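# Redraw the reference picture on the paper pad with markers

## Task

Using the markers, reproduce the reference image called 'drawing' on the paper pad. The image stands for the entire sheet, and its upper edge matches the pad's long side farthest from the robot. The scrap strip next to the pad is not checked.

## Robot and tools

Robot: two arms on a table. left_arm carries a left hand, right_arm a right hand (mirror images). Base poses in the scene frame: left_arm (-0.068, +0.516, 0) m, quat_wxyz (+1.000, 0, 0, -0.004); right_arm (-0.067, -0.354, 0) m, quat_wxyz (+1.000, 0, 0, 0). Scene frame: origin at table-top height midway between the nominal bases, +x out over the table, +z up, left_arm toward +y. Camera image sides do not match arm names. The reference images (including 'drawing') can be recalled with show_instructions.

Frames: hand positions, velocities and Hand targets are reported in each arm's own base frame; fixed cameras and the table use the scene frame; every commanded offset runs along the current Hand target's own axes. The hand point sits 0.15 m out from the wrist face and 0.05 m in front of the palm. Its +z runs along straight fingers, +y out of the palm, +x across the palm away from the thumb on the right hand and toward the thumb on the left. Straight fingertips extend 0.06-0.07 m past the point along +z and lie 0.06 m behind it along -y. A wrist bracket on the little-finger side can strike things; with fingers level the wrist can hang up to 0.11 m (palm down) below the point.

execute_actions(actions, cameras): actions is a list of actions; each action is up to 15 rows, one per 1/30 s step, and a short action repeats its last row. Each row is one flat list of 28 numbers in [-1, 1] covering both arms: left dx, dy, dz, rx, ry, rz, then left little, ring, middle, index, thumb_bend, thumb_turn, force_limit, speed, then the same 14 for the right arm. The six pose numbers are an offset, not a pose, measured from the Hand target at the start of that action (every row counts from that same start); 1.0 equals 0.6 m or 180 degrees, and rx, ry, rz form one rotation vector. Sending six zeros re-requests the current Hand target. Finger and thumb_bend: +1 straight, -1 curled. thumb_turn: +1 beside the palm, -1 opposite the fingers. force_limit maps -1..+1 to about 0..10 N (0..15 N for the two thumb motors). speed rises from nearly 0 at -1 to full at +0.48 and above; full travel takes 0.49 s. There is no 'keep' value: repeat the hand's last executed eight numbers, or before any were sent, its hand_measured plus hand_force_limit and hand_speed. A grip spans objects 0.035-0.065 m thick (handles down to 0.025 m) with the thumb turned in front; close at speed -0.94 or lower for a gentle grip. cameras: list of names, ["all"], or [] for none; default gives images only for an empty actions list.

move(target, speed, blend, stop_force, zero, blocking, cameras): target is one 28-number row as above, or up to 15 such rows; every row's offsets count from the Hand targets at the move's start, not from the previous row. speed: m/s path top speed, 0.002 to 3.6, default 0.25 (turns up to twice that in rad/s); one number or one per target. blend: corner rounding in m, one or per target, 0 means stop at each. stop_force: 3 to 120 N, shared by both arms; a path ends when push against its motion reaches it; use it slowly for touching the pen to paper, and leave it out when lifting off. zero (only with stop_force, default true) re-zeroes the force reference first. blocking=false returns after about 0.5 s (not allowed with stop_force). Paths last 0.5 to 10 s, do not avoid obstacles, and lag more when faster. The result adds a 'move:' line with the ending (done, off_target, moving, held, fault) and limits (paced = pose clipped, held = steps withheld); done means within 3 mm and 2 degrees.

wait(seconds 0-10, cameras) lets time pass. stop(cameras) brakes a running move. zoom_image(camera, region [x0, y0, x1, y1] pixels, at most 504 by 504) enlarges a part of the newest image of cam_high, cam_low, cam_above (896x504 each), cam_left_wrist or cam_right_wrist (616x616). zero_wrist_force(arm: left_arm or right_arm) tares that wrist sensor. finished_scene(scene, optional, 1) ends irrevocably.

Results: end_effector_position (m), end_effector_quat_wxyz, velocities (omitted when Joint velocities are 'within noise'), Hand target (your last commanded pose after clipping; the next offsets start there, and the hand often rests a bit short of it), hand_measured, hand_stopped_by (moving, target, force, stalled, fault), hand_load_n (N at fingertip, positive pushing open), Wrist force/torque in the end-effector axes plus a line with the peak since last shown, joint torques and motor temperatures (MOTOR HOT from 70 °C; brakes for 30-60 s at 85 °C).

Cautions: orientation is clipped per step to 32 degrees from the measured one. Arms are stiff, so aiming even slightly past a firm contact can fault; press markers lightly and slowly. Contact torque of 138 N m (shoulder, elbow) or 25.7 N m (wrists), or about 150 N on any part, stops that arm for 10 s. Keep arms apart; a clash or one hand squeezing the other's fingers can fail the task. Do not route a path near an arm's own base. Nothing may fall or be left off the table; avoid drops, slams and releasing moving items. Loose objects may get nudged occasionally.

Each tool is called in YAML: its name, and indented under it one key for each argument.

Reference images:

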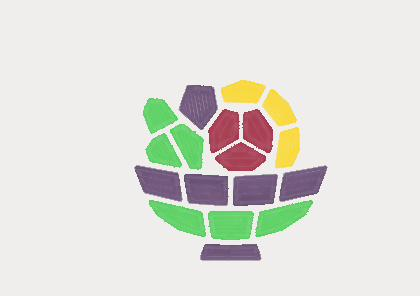

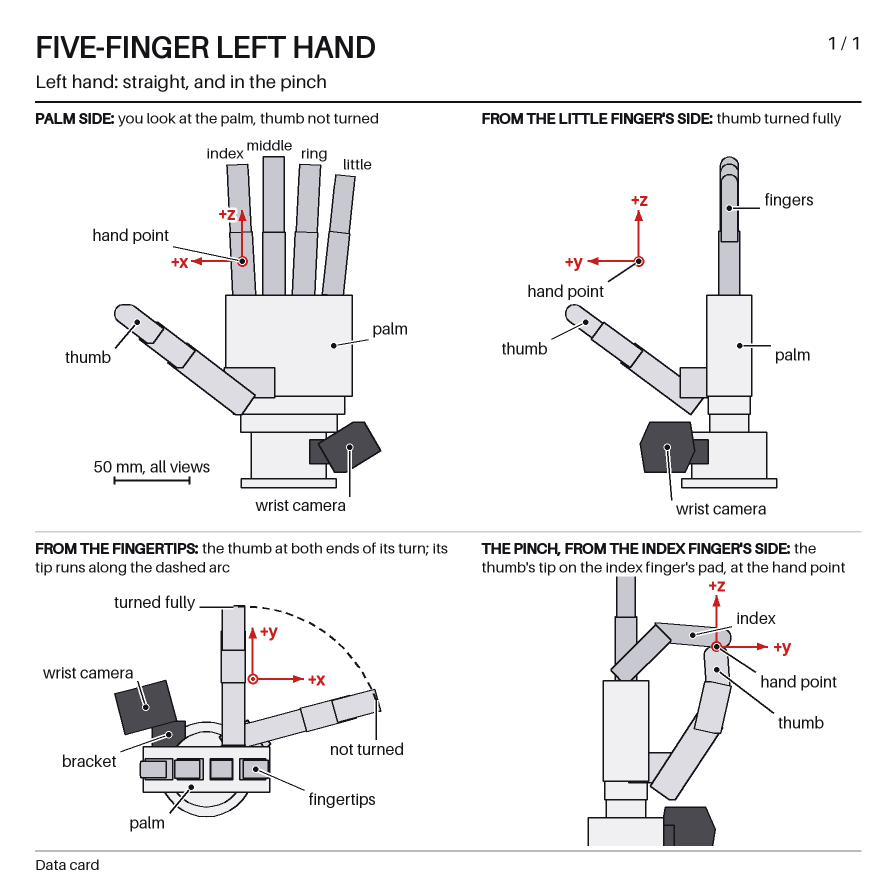

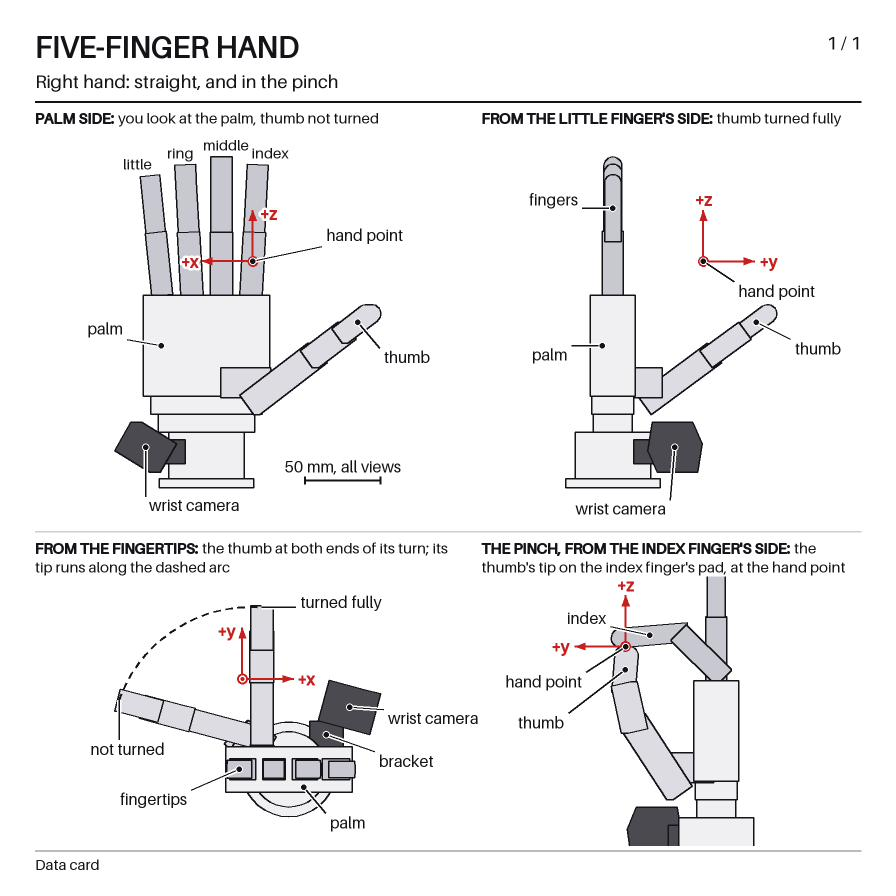

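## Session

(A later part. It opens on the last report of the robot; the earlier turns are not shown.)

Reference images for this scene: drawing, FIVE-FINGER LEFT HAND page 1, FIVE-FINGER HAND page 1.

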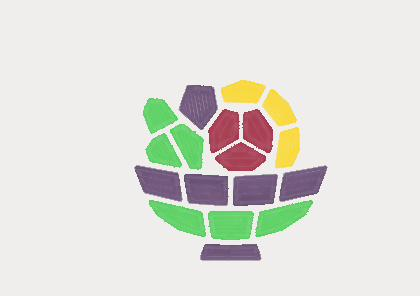

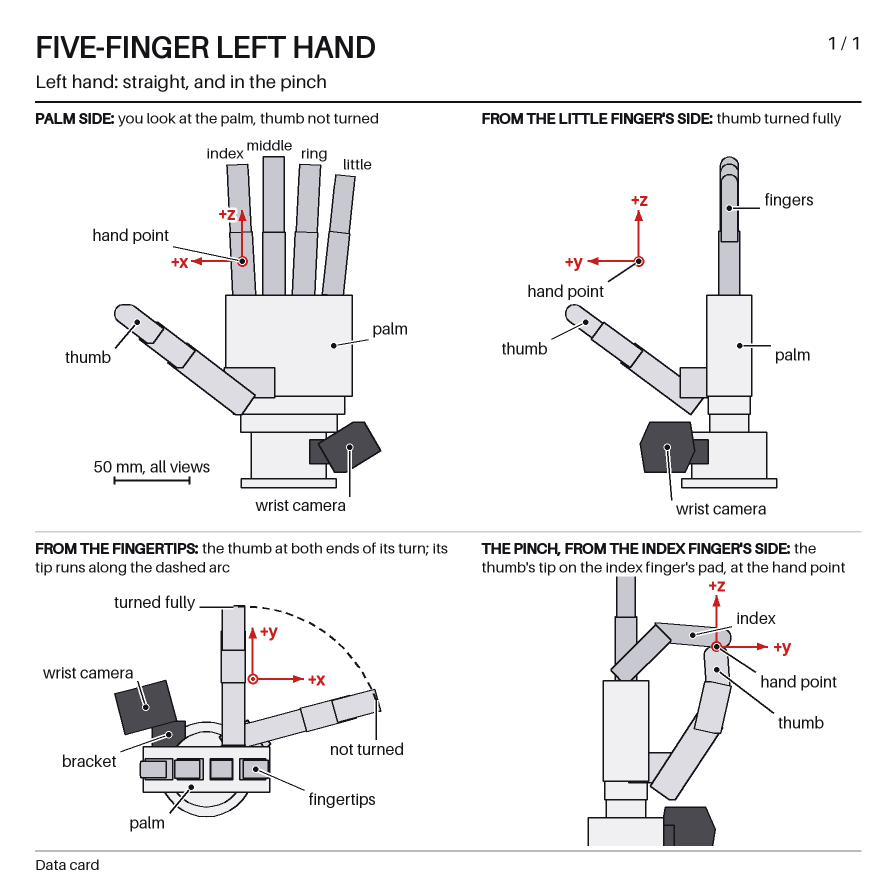

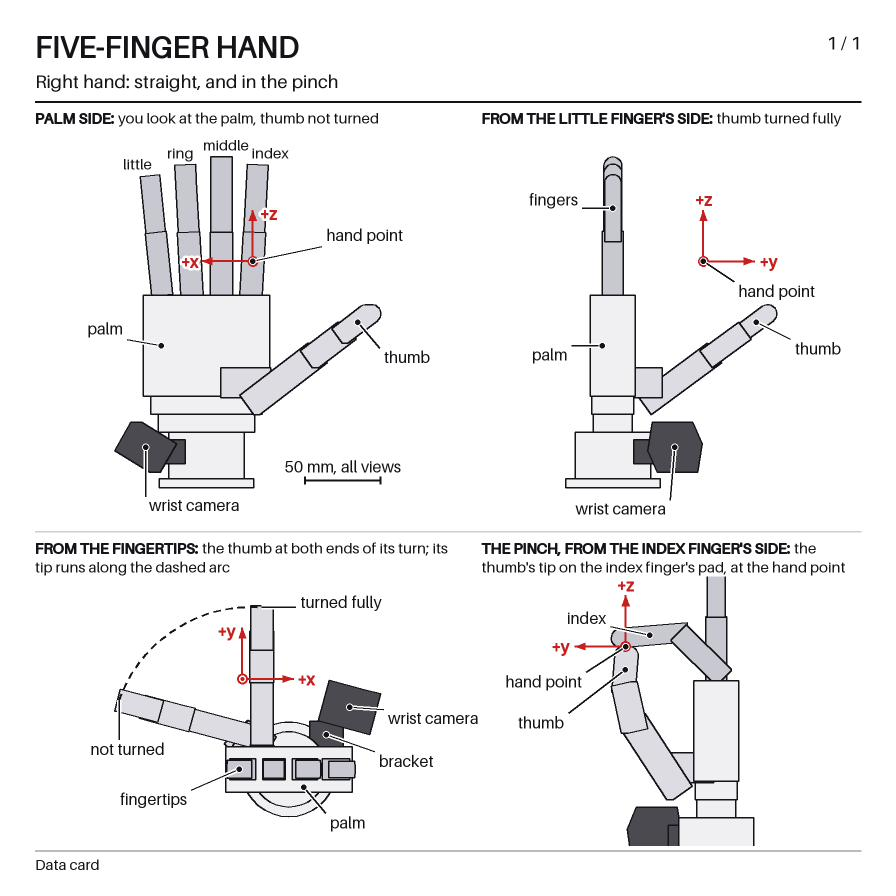

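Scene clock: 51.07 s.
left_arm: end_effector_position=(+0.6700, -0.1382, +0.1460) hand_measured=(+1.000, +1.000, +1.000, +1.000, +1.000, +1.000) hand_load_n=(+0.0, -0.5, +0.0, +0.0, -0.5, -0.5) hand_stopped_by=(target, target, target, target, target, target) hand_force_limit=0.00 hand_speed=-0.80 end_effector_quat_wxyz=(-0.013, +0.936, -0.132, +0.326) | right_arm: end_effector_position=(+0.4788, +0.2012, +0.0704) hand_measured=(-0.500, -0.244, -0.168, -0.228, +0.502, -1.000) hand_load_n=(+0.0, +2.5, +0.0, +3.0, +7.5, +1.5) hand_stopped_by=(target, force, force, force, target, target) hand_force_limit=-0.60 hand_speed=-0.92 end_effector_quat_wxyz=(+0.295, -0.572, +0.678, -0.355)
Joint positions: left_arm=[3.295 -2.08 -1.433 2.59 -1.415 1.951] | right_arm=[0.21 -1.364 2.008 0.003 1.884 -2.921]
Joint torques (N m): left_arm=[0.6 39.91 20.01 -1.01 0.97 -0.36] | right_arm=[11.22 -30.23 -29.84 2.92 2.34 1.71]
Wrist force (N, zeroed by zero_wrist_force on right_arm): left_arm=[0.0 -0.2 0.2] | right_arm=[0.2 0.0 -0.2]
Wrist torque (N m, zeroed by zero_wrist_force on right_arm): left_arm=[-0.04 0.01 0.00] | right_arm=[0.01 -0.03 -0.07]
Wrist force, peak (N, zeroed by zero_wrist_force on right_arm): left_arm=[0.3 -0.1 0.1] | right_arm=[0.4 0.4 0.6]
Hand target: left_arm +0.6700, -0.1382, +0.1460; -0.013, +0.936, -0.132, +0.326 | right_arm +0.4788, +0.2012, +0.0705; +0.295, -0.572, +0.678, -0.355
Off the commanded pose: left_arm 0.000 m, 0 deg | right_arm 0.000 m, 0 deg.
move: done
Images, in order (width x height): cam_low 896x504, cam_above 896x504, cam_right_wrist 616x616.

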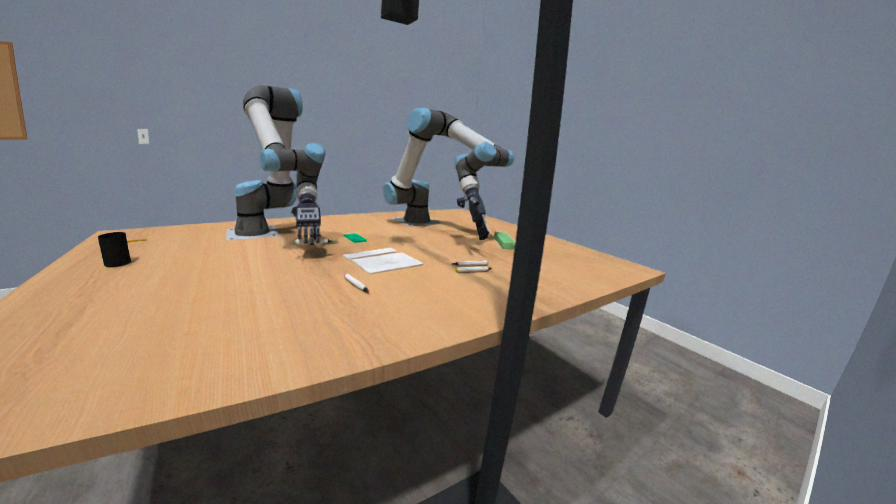

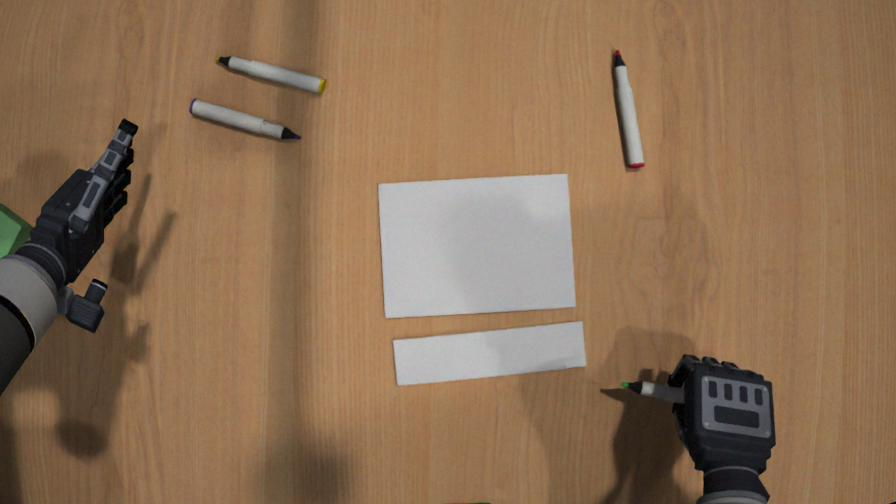

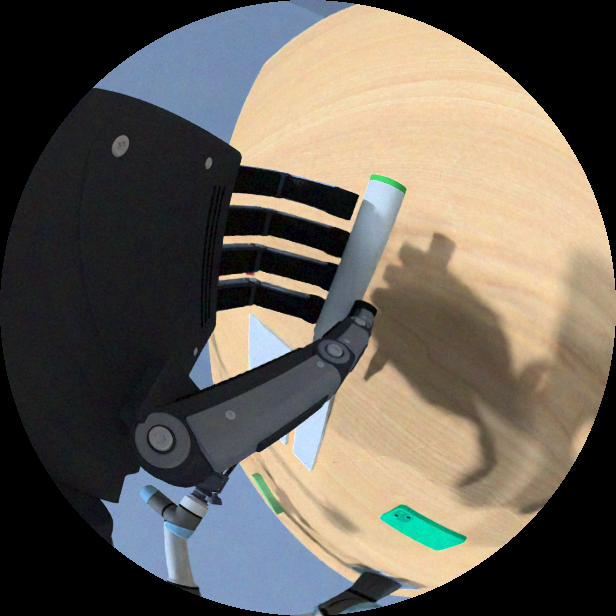

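move:
  target:
    - [0,0,0,0,0,0,1,1,1,1,1,1,0,-0.8,0,0,0,0,0,0,-0.5,-0.5,-0.4,-0.5,0.5,-1,-0.5,-0.92]
  speed: 0.08
  cameras: ["cam_right_wrist"]

move:
  target:
    - [0,0,0,0,0,0,1,1,1,1,1,1,0,-0.8,-0.3567,-0.0383,0.0230,0.0402,-0.0562,-0.5396,-0.5,-0.5,-0.4,-0.5,0.5,-1,-0.5,-0.92]
  speed: 0.3
  cameras: ["cam_high","cam_low","cam_above","cam_right_wrist"]

Scene clock: 69.67 s.
left_arm: end_effector_position=(+0.6700, -0.1382, +0.1460) hand_measured=(+1.000, +1.000, +1.000, +1.000, +1.000, +1.000) hand_load_n=(+0.0, +0.0, +0.0, +0.0, +0.0, +0.0) hand_stopped_by=(target, target, target, target, target, target) hand_force_limit=0.00 hand_speed=-0.80 end_effector_quat_wxyz=(-0.013, +0.936, -0.132, +0.326) | right_arm: end_effector_position=(+0.4788, +0.2012, +0.0705) hand_measured=(-0.500, -0.244, -0.182, -0.228, +0.502, -1.000) hand_load_n=(+0.0, +1.0, +4.5, +1.5, +8.5, +1.5) hand_stopped_by=(target, force, force, force, target, target) hand_force_limit=-0.50 hand_speed=-0.92 end_effector_quat_wxyz=(+0.295, -0.572, +0.678, -0.355)
Joint positions: left_arm=[3.295 -2.08 -1.433 2.59 -1.415 1.951] | right_arm=[0.21 -1.364 2.008 0.003 1.884 -2.921]
Joint torques (N m): left_arm=[0.05 39.29 19.23 -1.4 0.92 -0.01] | right_arm=[11.31 -30.31 -29.27 2.93 2.47 1.77]
Wrist force (N, zeroed by zero_wrist_force on right_arm): left_arm=[-0.1 0.1 0.1] | right_arm=[0.1 0.1 0.2]
Wrist torque (N m, zeroed by zero_wrist_force on right_arm): left_arm=[0.01 0.01 -0.01] | right_arm=[0.00 -0.03 -0.06]
Wrist force, peak (N, zeroed by zero_wrist_force on right_arm): left_arm=[0.3 0.1 0.1] | right_arm=[0.4 0.0 0.3]
Hand target: left_arm +0.6700, -0.1382, +0.1460; -0.013, +0.936, -0.132, +0.326 | right_arm +0.4788, +0.2012, +0.0705; +0.295, -0.572, +0.678, -0.355
Off the commanded pose: left_arm 0.000 m, 0 deg | right_arm 0.000 m, 0 deg.
move: done
Images, in order (width x height): cam_right_wrist 616x616.

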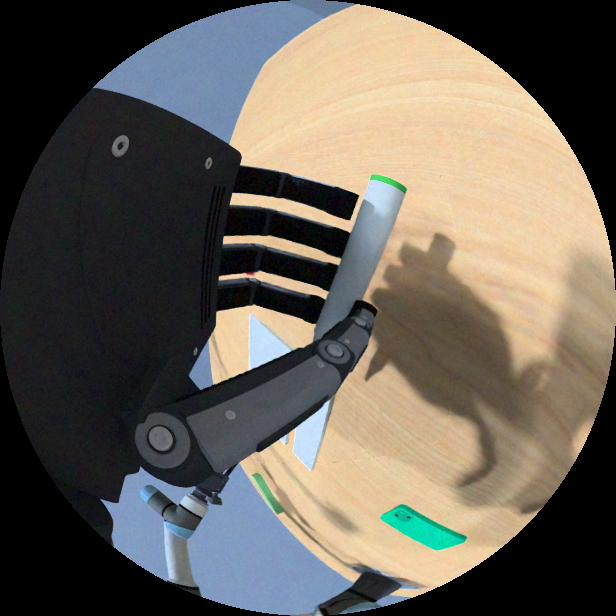

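Scene clock: 73.27 s.
left_arm: end_effector_position=(+0.6700, -0.1382, +0.1460) hand_measured=(+1.000, +1.000, +1.000, +1.000, +1.000, +1.000) hand_load_n=(+0.0, +0.0, +0.0, +0.0, +0.0, +0.0) hand_stopped_by=(target, target, target, target, target, target) hand_force_limit=0.00 hand_speed=-0.80 end_effector_quat_wxyz=(-0.013, +0.936, -0.132, +0.326) | right_arm: end_effector_position=(+0.5394, +0.4080, +0.0800) hand_measured=(-0.500, -0.244, -0.182, -0.228, +0.502, -1.000) hand_load_n=(+0.0, +1.0, +4.5, +1.5, +8.5, +1.5) hand_stopped_by=(target, force, force, force, target, target) hand_force_limit=-0.50 hand_speed=-0.92 end_effector_quat_wxyz=(-0.013, +0.894, +0.026, +0.447)
Joint positions: left_arm=[3.295 -2.08 -1.433 2.59 -1.415 1.951] | right_arm=[0.679 -0.873 1.295 0.323 2.056 -4.307]
Joint torques (N m): left_arm=[-0.4 38.88 21.59 -1.53 1.18 -0.42] | right_arm=[10.73 -38.2 -32.87 3.23 2.64 -2.15]
Wrist force (N, zeroed by zero_wrist_force on right_arm): left_arm=[0.0 0.0 0.1] | right_arm=[-0.9 -2.3 0.2]
Wrist torque (N m, zeroed by zero_wrist_force on right_arm): left_arm=[0.00 0.00 -0.01] | right_arm=[-0.28 0.12 -0.22]
Wrist force, peak (N, zeroed by zero_wrist_force on right_arm): left_arm=[0.3 -0.1 0.3] | right_arm=[-1.0 -2.8 0.4]
Hand target: left_arm +0.6700, -0.1382, +0.1460; -0.013, +0.936, -0.132, +0.326 | right_arm +0.5395, +0.4080, +0.0800; -0.013, +0.894, +0.026, +0.447
Off the commanded pose: left_arm 0.000 m, 0 deg | right_arm 0.000 m, 0 deg.
move: done
Images, in order (width x height): cam_high 896x504, cam_low 896x504, cam_above 896x504, cam_right_wrist 616x616.

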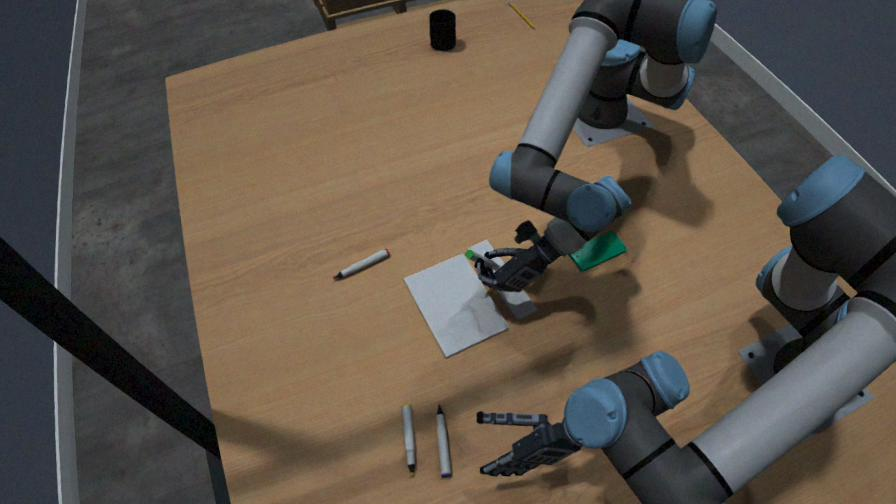

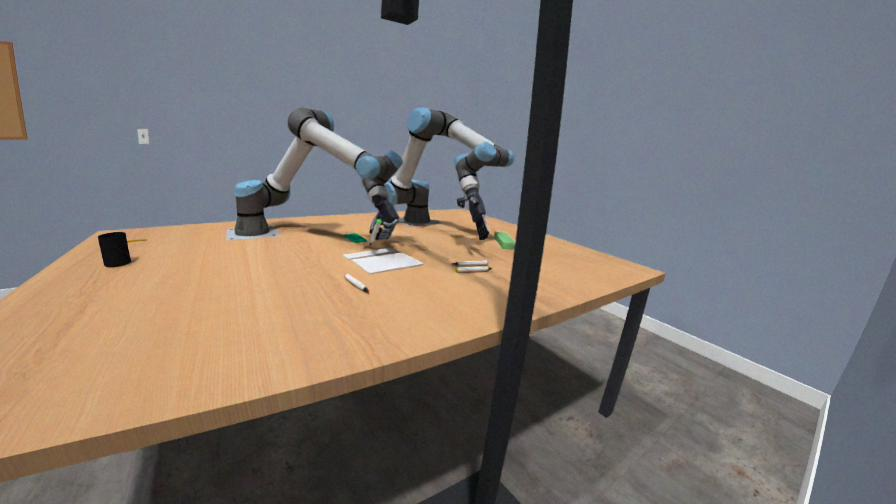

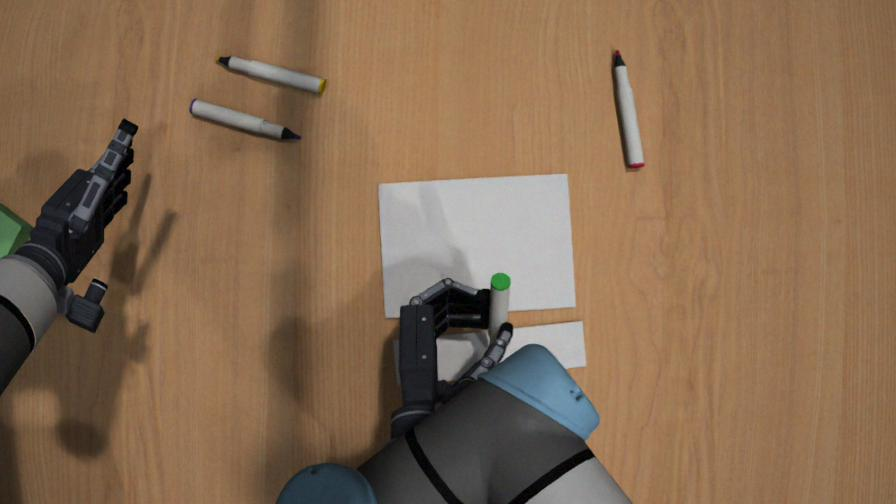

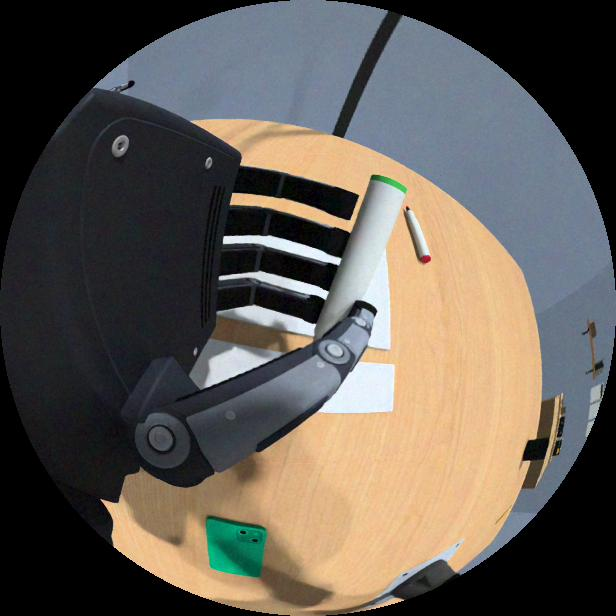

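zoom_image:
  camera: "cam_low"
  region: [340, 200, 430, 280]

zoom_image:
  camera: "cam_above"
  region: [380, 250, 580, 400]

Scaled by 5.600.

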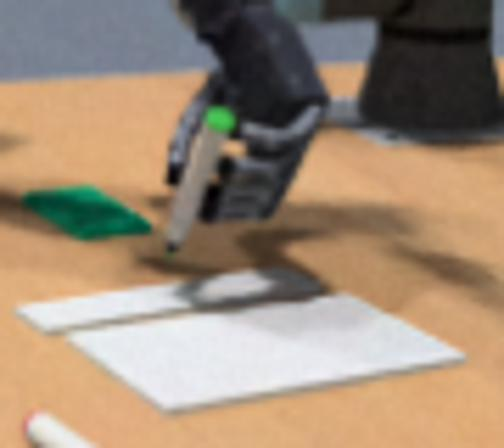

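Scaled by 2.520.

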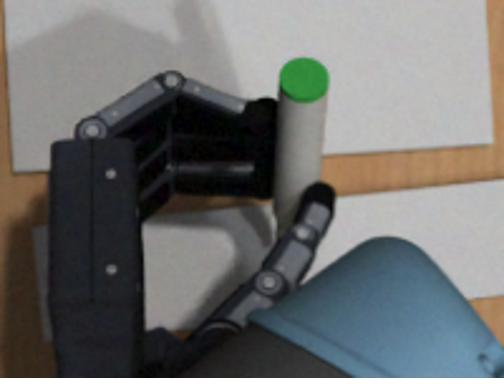

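move:
  target:
    - [0,0,0,0,0,0,1,1,1,1,1,1,0,-0.8,-0.0373,0,0.028,0,0,0,-0.5,-0.5,-0.4,-0.5,0.5,-1,-0.5,-0.92]
  speed: 0.1
  cameras: ["cam_low"]

zoom_image:
  camera: "cam_low"
  region: [340, 200, 430, 280]

zero_wrist_force:
  arm: "right_arm"

move:
  target:
    - [0,0,0,0,0,0,1,1,1,1,1,1,0,-0.8,-0.0267,0,0.02,0,0,0,-0.5,-0.5,-0.4,-0.5,0.5,-1,-0.5,-0.92]
  speed: 0.01
  stop_force: 3
  cameras: ["cam_low"]

zoom_image:
  camera: "cam_low"
  region: [340, 200, 430, 280]

Scene clock: 76.03 s.
left_arm: end_effector_position=(+0.6700, -0.1382, +0.1460) hand_measured=(+1.000, +1.000, +1.000, +1.000, +1.000, +1.000) hand_load_n=(+0.0, +0.0, +0.0, +0.0, +0.0, +0.0) hand_stopped_by=(target, target, target, target, target, target) hand_force_limit=0.00 hand_speed=-0.80 end_effector_quat_wxyz=(-0.013, +0.936, -0.132, +0.326) | right_arm: end_effector_position=(+0.5395, +0.4080, +0.0522) hand_measured=(-0.500, -0.244, -0.182, -0.228, +0.502, -1.000) hand_load_n=(+0.0, +1.0, +4.5, +1.5, +8.5, +1.5) hand_stopped_by=(target, force, force, force, target, target) hand_force_limit=-0.50 hand_speed=-0.92 end_effector_quat_wxyz=(-0.013, +0.894, +0.026, +0.447)
Joint positions: left_arm=[3.295 -2.08 -1.433 2.59 -1.415 1.951] | right_arm=[0.679 -0.844 1.321 0.268 2.056 -4.307]
Joint torques (N m): left_arm=[0.86 39.07 21.85 -1.59 1.12 -0.02] | right_arm=[-0.01 -38.15 -8.47 -1.72 0.94 -0.52]
Wrist force (N, zeroed by zero_wrist_force on right_arm): left_arm=[0.1 0.0 0.1] | right_arm=[-1.1 -2.5 0.3]
Wrist torque (N m, zeroed by zero_wrist_force on right_arm): left_arm=[0.00 -0.01 0.01] | right_arm=[-0.31 0.16 -0.23]
Wrist force, peak (N, zeroed by zero_wrist_force on right_arm): left_arm=[0.0 0.4 0.0] | right_arm=[-1.4 -2.5 0.5]
Hand target: left_arm +0.6700, -0.1382, +0.1460; -0.013, +0.936, -0.132, +0.326 | right_arm +0.5395, +0.4080, +0.0520; -0.013, +0.894, +0.026, +0.447
Off the commanded pose: left_arm 0.000 m, 0 deg | right_arm 0.000 m, 0 deg.
move: done
Images, in order (width x height): cam_low 896x504.

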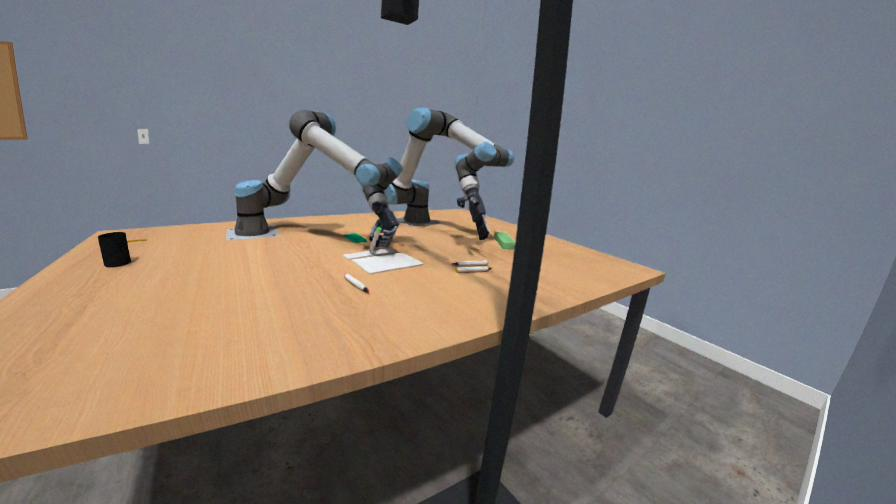

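Scaled by 5.600.

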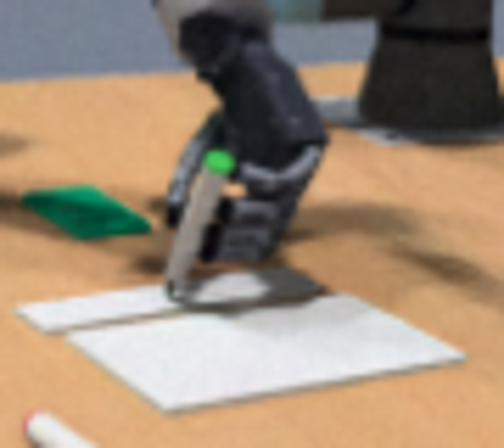

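Wrist force sensor zeroed.

Scene clock: 77.43 s.
left_arm: end_effector_position=(+0.6700, -0.1382, +0.1460) hand_measured=(+1.000, +1.000, +1.000, +1.000, +1.000, +1.000) hand_load_n=(+0.5, +0.0, +0.0, +0.0, +0.0, +0.0) hand_stopped_by=(target, target, target, target, target, target) hand_force_limit=0.00 hand_speed=-0.80 end_effector_quat_wxyz=(-0.013, +0.936, -0.132, +0.326) | right_arm: end_effector_position=(+0.5395, +0.4080, +0.0507) hand_measured=(-0.500, -0.244, -0.182, -0.228, +0.502, -1.000) hand_load_n=(-0.5, +2.5, +4.0, +0.5, +9.0, +0.0) hand_stopped_by=(target, force, force, force, target, target) hand_force_limit=-0.50 hand_speed=-0.92 end_effector_quat_wxyz=(-0.013, +0.894, +0.026, +0.447)
Joint positions: left_arm=[3.295 -2.08 -1.433 2.59 -1.415 1.951] | right_arm=[0.679 -0.842 1.322 0.265 2.056 -4.307]
Joint torques (N m): left_arm=[0.39 39.98 22.31 -1.4 1.18 0.03] | right_arm=[-1.65 -49.57 -30.65 3.29 -0.99 1.43]
Wrist force (N, zeroed by zero_wrist_force on right_arm): left_arm=[0.0 -0.1 -0.2] | right_arm=[1.9 0.5 -1.1]
Wrist torque (N m, zeroed by zero_wrist_force on right_arm): left_arm=[0.00 -0.01 0.00] | right_arm=[0.00 -0.07 -0.04]
Wrist force, peak (N, zeroed by zero_wrist_force on right_arm): left_arm=[0.1 -0.3 0.1] | right_arm=[4.2 0.6 -1.0]
Hand target: left_arm +0.6700, -0.1382, +0.1460; -0.013, +0.936, -0.132, +0.326 | right_arm +0.5395, +0.4080, +0.0507; -0.013, +0.894, +0.026, +0.447 (not the last commanded pose)
Off the commanded pose: left_arm 0.000 m, 0 deg | right_arm 0.019 m, 0 deg.
move: contact (right_arm)
Images, in order (width x height): cam_low 896x504.

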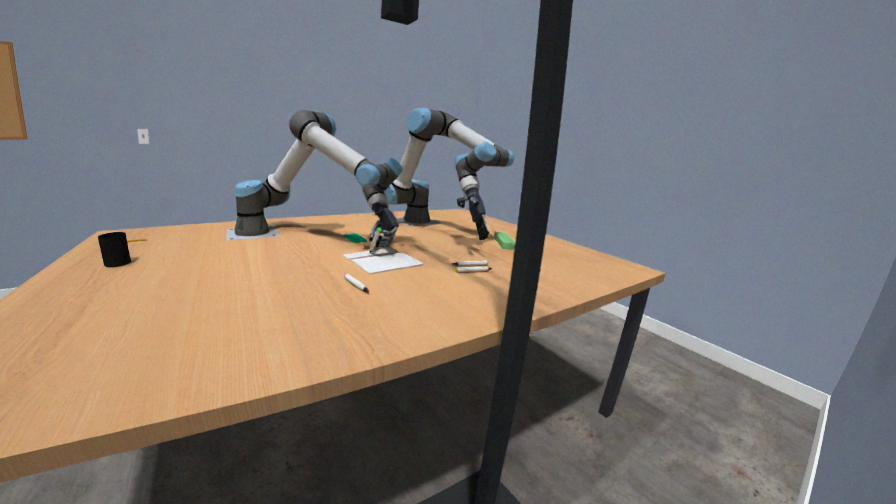

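Scaled by 5.600.

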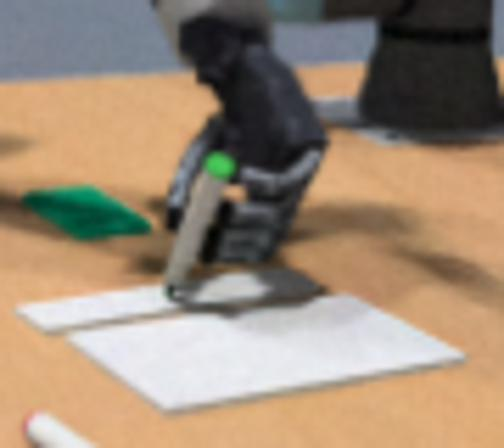

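move:
  target:
    - [0,0,0,0,0,0,1,1,1,1,1,1,0,-0.8,0,0.0333,0,0,0,0,-0.5,-0.5,-0.4,-0.5,0.5,-1,-0.5,-0.92]
  speed: 0.03
  cameras: []

move:
  target:
    - [0,0,0,0,0,0,1,1,1,1,1,1,0,-0.8,0.0267,0,-0.02,0,0,0,-0.5,-0.5,-0.4,-0.5,0.5,-1,-0.5,-0.92]
  speed: 0.1
  cameras: ["cam_low","cam_high","cam_above"]

zoom_image:
  camera: "cam_low"
  region: [340, 230, 430, 280]

zoom_image:
  camera: "cam_high"
  region: [400, 200, 560, 360]

Scene clock: 79.40 s.
left_arm: end_effector_position=(+0.6700, -0.1382, +0.1460) hand_measured=(+1.000, +1.000, +1.000, +1.000, +1.000, +1.000) hand_load_n=(+0.0, +0.0, +0.0, +0.0, +0.0, +0.0) hand_stopped_by=(target, target, target, target, target, target) hand_force_limit=0.00 hand_speed=-0.80 end_effector_quat_wxyz=(-0.013, +0.936, -0.132, +0.326) | right_arm: end_effector_position=(+0.5406, +0.3882, +0.0507) hand_measured=(-0.500, -0.244, -0.182, -0.228, +0.502, -1.000) hand_load_n=(+0.0, +2.0, +5.0, +1.0, +8.5, +0.0) hand_stopped_by=(target, force, force, force, target, target) hand_force_limit=-0.50 hand_speed=-0.92 end_effector_quat_wxyz=(-0.013, +0.894, +0.026, +0.447)
Joint positions: left_arm=[3.295 -2.08 -1.433 2.59 -1.415 1.951] | right_arm=[0.65 -0.877 1.382 0.229 2.034 -4.33]
Joint torques (N m): left_arm=[1.53 39.61 20.69 -1.25 1.02 -0.34] | right_arm=[-11.82 -49.51 -7.44 -1.59 -1.7 -2.19]
Wrist force (N, zeroed by zero_wrist_force on right_arm): left_arm=[0.1 0.0 0.0] | right_arm=[1.2 -0.3 -0.8]
Wrist torque (N m, zeroed by zero_wrist_force on right_arm): left_arm=[0.00 -0.02 0.01] | right_arm=[0.01 -0.09 0.02]
Wrist force, peak (N, zeroed by zero_wrist_force on right_arm): left_arm=[0.2 0.3 0.0] | right_arm=[2.1 0.6 -1.1]
Hand target: left_arm +0.6700, -0.1382, +0.1460; -0.013, +0.936, -0.132, +0.326 | right_arm +0.5406, +0.3881, +0.0507; -0.013, +0.894, +0.026, +0.447
Off the commanded pose: left_arm 0.000 m, 0 deg | right_arm 0.000 m, 0 deg.
move: done
No camera images: "cameras" was empty.

Scene clock: 80.33 s.
left_arm: end_effector_position=(+0.6700, -0.1382, +0.1460) hand_measured=(+1.000, +1.000, +1.000, +1.000, +1.000, +1.000) hand_load_n=(+0.0, +0.0, +0.0, +0.0, +0.0, +0.0) hand_stopped_by=(target, target, target, target, target, target) hand_force_limit=0.00 hand_speed=-0.80 end_effector_quat_wxyz=(-0.013, +0.936, -0.132, +0.326) | right_arm: end_effector_position=(+0.5406, +0.3881, +0.0706) hand_measured=(-0.500, -0.244, -0.182, -0.228, +0.502, -1.000) hand_load_n=(+0.0, +1.0, +4.5, +2.0, +8.5, +1.0) hand_stopped_by=(target, force, force, force, target, target) hand_force_limit=-0.50 hand_speed=-0.92 end_effector_quat_wxyz=(-0.013, +0.894, +0.026, +0.447)
Joint positions: left_arm=[3.295 -2.08 -1.433 2.59 -1.415 1.951] | right_arm=[0.65 -0.899 1.365 0.269 2.034 -4.33]
Joint torques (N m): left_arm=[2.02 40.96 22.26 -1.58 1.21 -0.2] | right_arm=[-8.29 -48.61 -32.06 3.24 -1.27 0.3]
Wrist force (N, zeroed by zero_wrist_force on right_arm): left_arm=[0.0 0.0 0.1] | right_arm=[0.1 0.1 0.1]
Wrist torque (N m, zeroed by zero_wrist_force on right_arm): left_arm=[0.00 0.00 0.00] | right_arm=[-0.01 -0.03 0.00]
Wrist force, peak (N, zeroed by zero_wrist_force on right_arm): left_arm=[-0.1 -0.1 0.2] | right_arm=[1.2 -0.2 -0.9]
Hand target: left_arm +0.6700, -0.1382, +0.1460; -0.013, +0.936, -0.132, +0.326 | right_arm +0.5406, +0.3881, +0.0707; -0.013, +0.894, +0.026, +0.447
Off the commanded pose: left_arm 0.000 m, 0 deg | right_arm 0.000 m, 0 deg.
move: done
Images, in order (width x height): cam_high 896x504, cam_low 896x504, cam_above 896x504.

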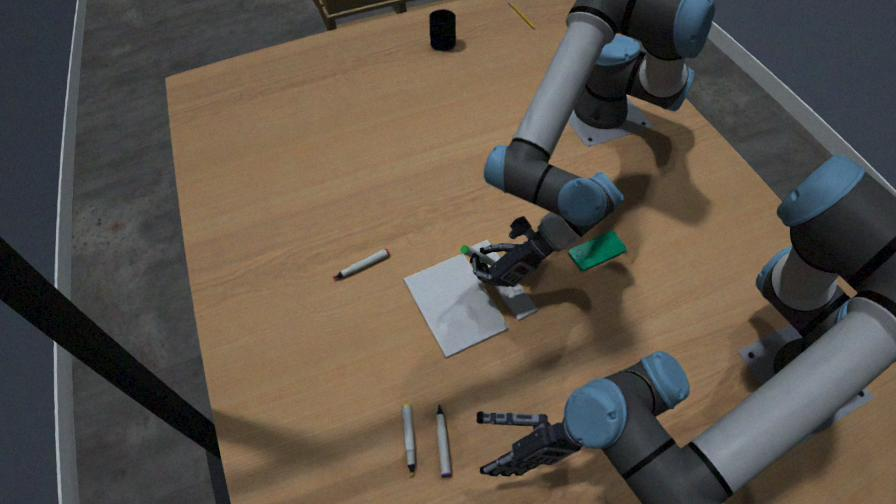

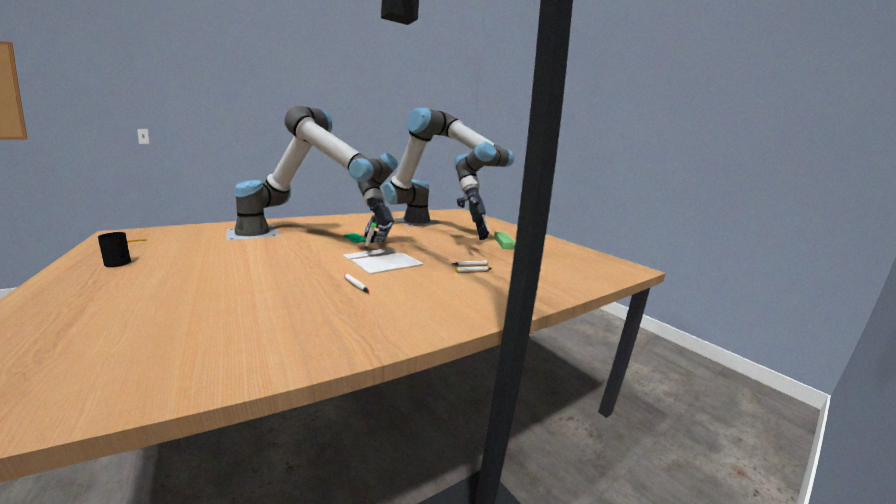

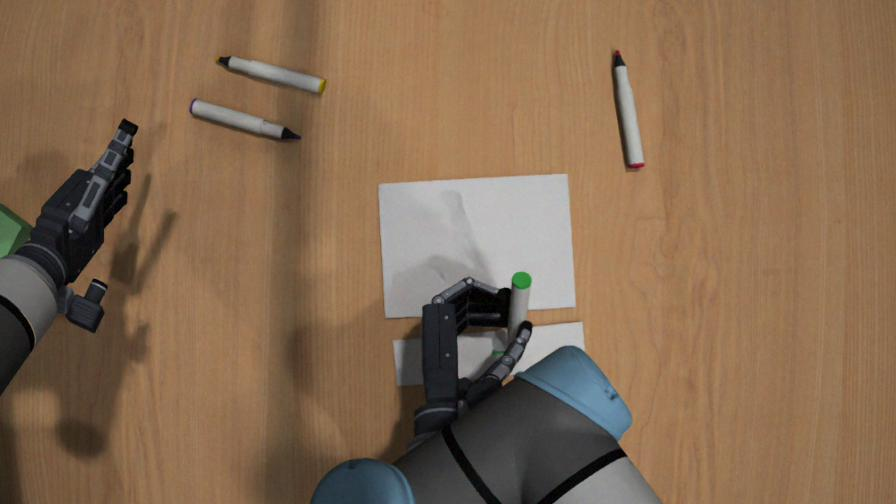

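Scaled by 5.600.

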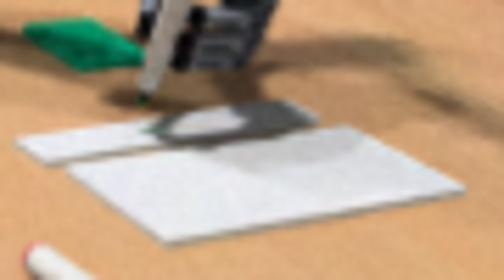

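Scaled by 3.150.

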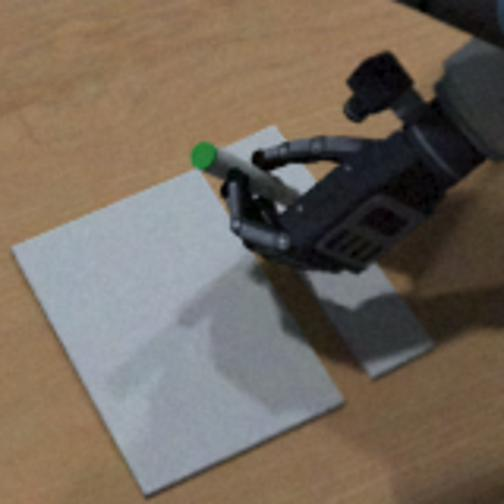

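move:
  target:
    - [0,0,0,0,0,0,1,1,1,1,1,1,0,-0.8,0,0.11,0,0,0,0,-0.5,-0.5,-0.4,-0.5,0.5,-1,-0.5,-0.92]
    - [0,0,0,0,0,0,1,1,1,1,1,1,0,-0.8,-0.0267,0.11,0.02,0,0,0,-0.5,-0.5,-0.4,-0.5,0.5,-1,-0.5,-0.92]
    - [0,0,0,0,0,0,1,1,1,1,1,1,0,-0.8,-0.0167,0.11,0.0333,0,0,0,-0.5,-0.5,-0.4,-0.5,0.5,-1,-0.5,-0.92]
    - [0,0,0,0,0,0,1,1,1,1,1,1,0,-0.8,0.01,0.11,0.0133,0,0,0,-0.5,-0.5,-0.4,-0.5,0.5,-1,-0.5,-0.92]
    - [0,0,0,0,0,0,1,1,1,1,1,1,0,-0.8,0.01,-0.185,0.0133,0,0,0,-0.5,-0.5,-0.4,-0.5,0.5,-1,-0.5,-0.92]
    - [0,0,0,0,0,0,1,1,1,1,1,1,0,-0.8,-0.0167,-0.185,0.0333,0,0,0,-0.5,-0.5,-0.4,-0.5,0.5,-1,-0.5,-0.92]
    - [0,0,0,0,0,0,1,1,1,1,1,1,0,-0.8,-0.0267,-0.185,0.02,0,0,0,-0.5,-0.5,-0.4,-0.5,0.5,-1,-0.5,-0.92]
    - [0,0,0,0,0,0,1,1,1,1,1,1,0,-0.8,0,-0.185,0,0,0,0,-0.5,-0.5,-0.4,-0.5,0.5,-1,-0.5,-0.92]
  speed: [0.15,0.05,0.03,0.1,0.2,0.05,0.03,0.1]
  cameras: ["cam_above"]

Scene clock: 88.73 s.
left_arm: end_effector_position=(+0.6700, -0.1382, +0.1460) hand_measured=(+1.000, +1.000, +1.000, +1.000, +1.000, +1.000) hand_load_n=(+0.0, +0.0, +0.0, +0.0, +0.0, +0.0) hand_stopped_by=(target, target, target, target, target, target) hand_force_limit=0.00 hand_speed=-0.80 end_effector_quat_wxyz=(-0.013, +0.936, -0.132, +0.326) | right_arm: end_effector_position=(+0.5342, +0.4989, +0.0705) hand_measured=(-0.500, -0.244, -0.182, -0.228, +0.502, -1.000) hand_load_n=(+0.0, +1.0, +4.5, +2.0, +8.5, +1.0) hand_stopped_by=(target, force, force, force, target, target) hand_force_limit=-0.50 hand_speed=-0.92 end_effector_quat_wxyz=(-0.013, +0.894, +0.026, +0.447)
Joint positions: left_arm=[3.295 -2.08 -1.433 2.59 -1.415 1.951] | right_arm=[0.797 -0.675 0.967 0.5 2.141 -4.212]
Joint torques (N m): left_arm=[0.83 40.34 22.89 -1.27 1.24 0.04] | right_arm=[11.22 -56.5 -32.57 3.47 2.82 1.7]
Wrist force (N, zeroed by zero_wrist_force on right_arm): left_arm=[0.1 0.0 0.0] | right_arm=[0.2 0.3 0.3]
Wrist torque (N m, zeroed by zero_wrist_force on right_arm): left_arm=[0.00 -0.01 0.00] | right_arm=[0.01 -0.02 -0.09]
Wrist force, peak (N, zeroed by zero_wrist_force on right_arm): left_arm=[0.4 -0.1 0.0] | right_arm=[3.6 0.0 -0.9]
Hand target: left_arm +0.6700, -0.1382, +0.1460; -0.013, +0.936, -0.132, +0.326 | right_arm +0.5342, +0.4989, +0.0707; -0.013, +0.894, +0.026, +0.447
Off the commanded pose: left_arm 0.000 m, 0 deg | right_arm 0.000 m, 0 deg.
move: done
Images, in order (width x height): cam_above 896x504.

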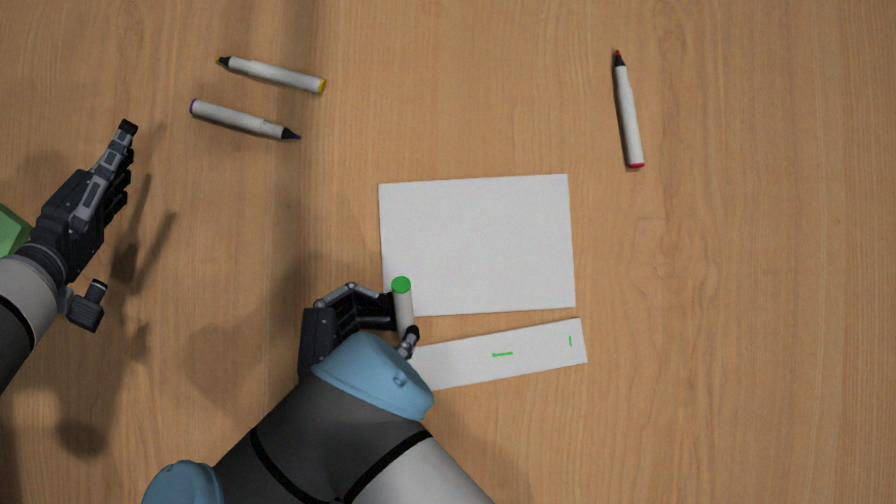

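zoom_image:
  camera: "cam_above"
  region: [470, 300, 610, 400]

Scaled by 3.600.

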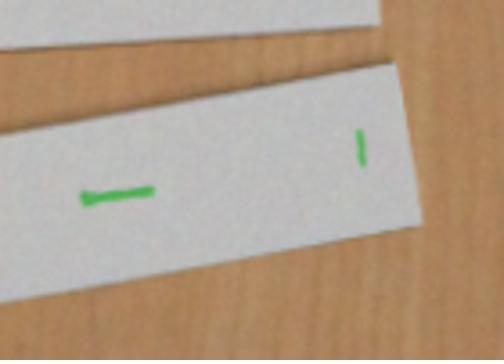

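move:
  target:
    - [0,0,0,0,0,0,1,1,1,1,1,1,0,-0.8,-0.05,0.2,-0.2,0,0,0,-0.5,-0.5,-0.4,-0.5,0.5,-1,-0.5,-0.92]
  speed: 0.25
  cameras: ["cam_above"]

zoom_image:
  camera: "cam_above"
  region: [370, 300, 510, 400]

zoom_image:
  camera: "cam_above"
  region: [360, 160, 600, 400]

Scene clock: 92.23 s.
left_arm: end_effector_position=(+0.6700, -0.1382, +0.1460) hand_measured=(+1.000, +1.000, +1.000, +1.000, +1.000, +1.000) hand_load_n=(+0.0, +0.0, +0.0, +0.0, +0.0, +0.0) hand_stopped_by=(target, target, target, target, target, target) hand_force_limit=0.00 hand_speed=-0.80 end_effector_quat_wxyz=(-0.013, +0.936, -0.132, +0.326) | right_arm: end_effector_position=(+0.4274, +0.3726, +0.1186) hand_measured=(-0.500, -0.244, -0.182, -0.228, +0.502, -1.000) hand_load_n=(+0.0, +0.5, +4.5, +2.0, +8.0, +1.0) hand_stopped_by=(target, force, force, force, target, target) hand_force_limit=-0.50 hand_speed=-0.92 end_effector_quat_wxyz=(-0.013, +0.894, +0.026, +0.447)
Joint positions: left_arm=[3.295 -2.08 -1.433 2.59 -1.415 1.951] | right_arm=[0.772 -1.109 1.582 0.308 2.123 -4.233]
Joint torques (N m): left_arm=[-0.65 41.57 23.25 -1.39 1.53 -0.26] | right_arm=[-10.16 -41.66 -8.14 -1.44 -1.66 -2.08]
Wrist force (N, zeroed by zero_wrist_force on right_arm): left_arm=[0.0 0.0 0.0] | right_arm=[0.3 0.2 0.0]
Wrist torque (N m, zeroed by zero_wrist_force on right_arm): left_arm=[0.00 0.01 0.00] | right_arm=[0.05 -0.05 0.01]
Wrist force, peak (N, zeroed by zero_wrist_force on right_arm): left_arm=[0.0 0.2 0.3] | right_arm=[0.0 1.0 -0.7]
Hand target: left_arm +0.6700, -0.1382, +0.1460; -0.013, +0.936, -0.132, +0.326 | right_arm +0.4273, +0.3725, +0.1187; -0.013, +0.894, +0.026, +0.447
Off the commanded pose: left_arm 0.000 m, 0 deg | right_arm 0.000 m, 0 deg.
move: done
Images, in order (width x height): cam_above 896x504.

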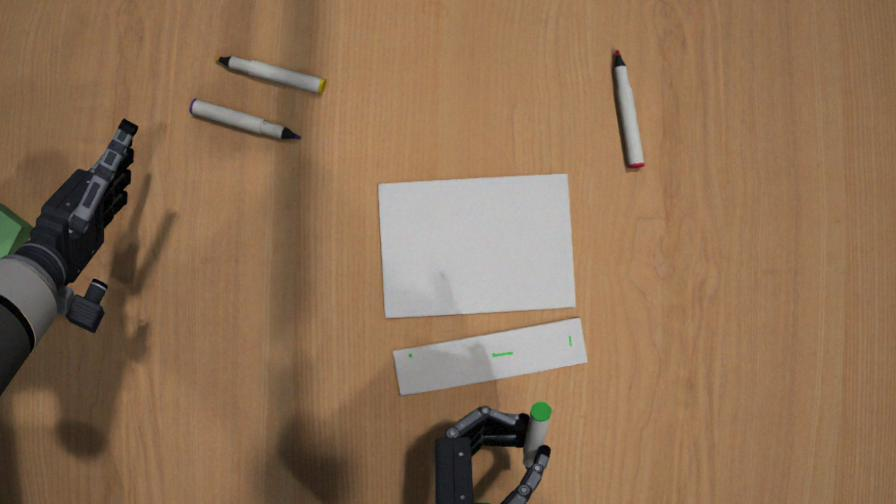

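Scaled by 3.600.

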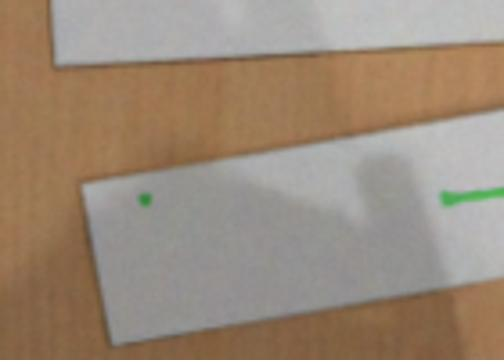

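Scaled by 2.100.

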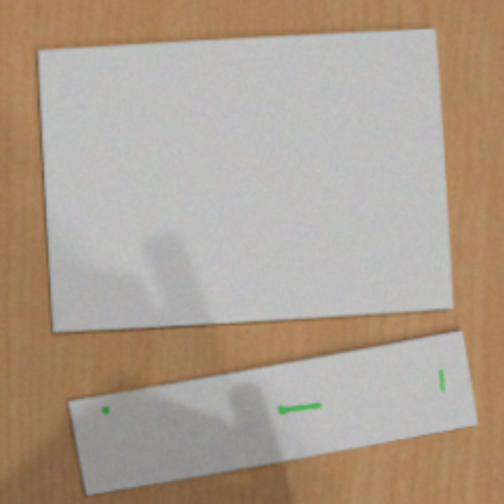

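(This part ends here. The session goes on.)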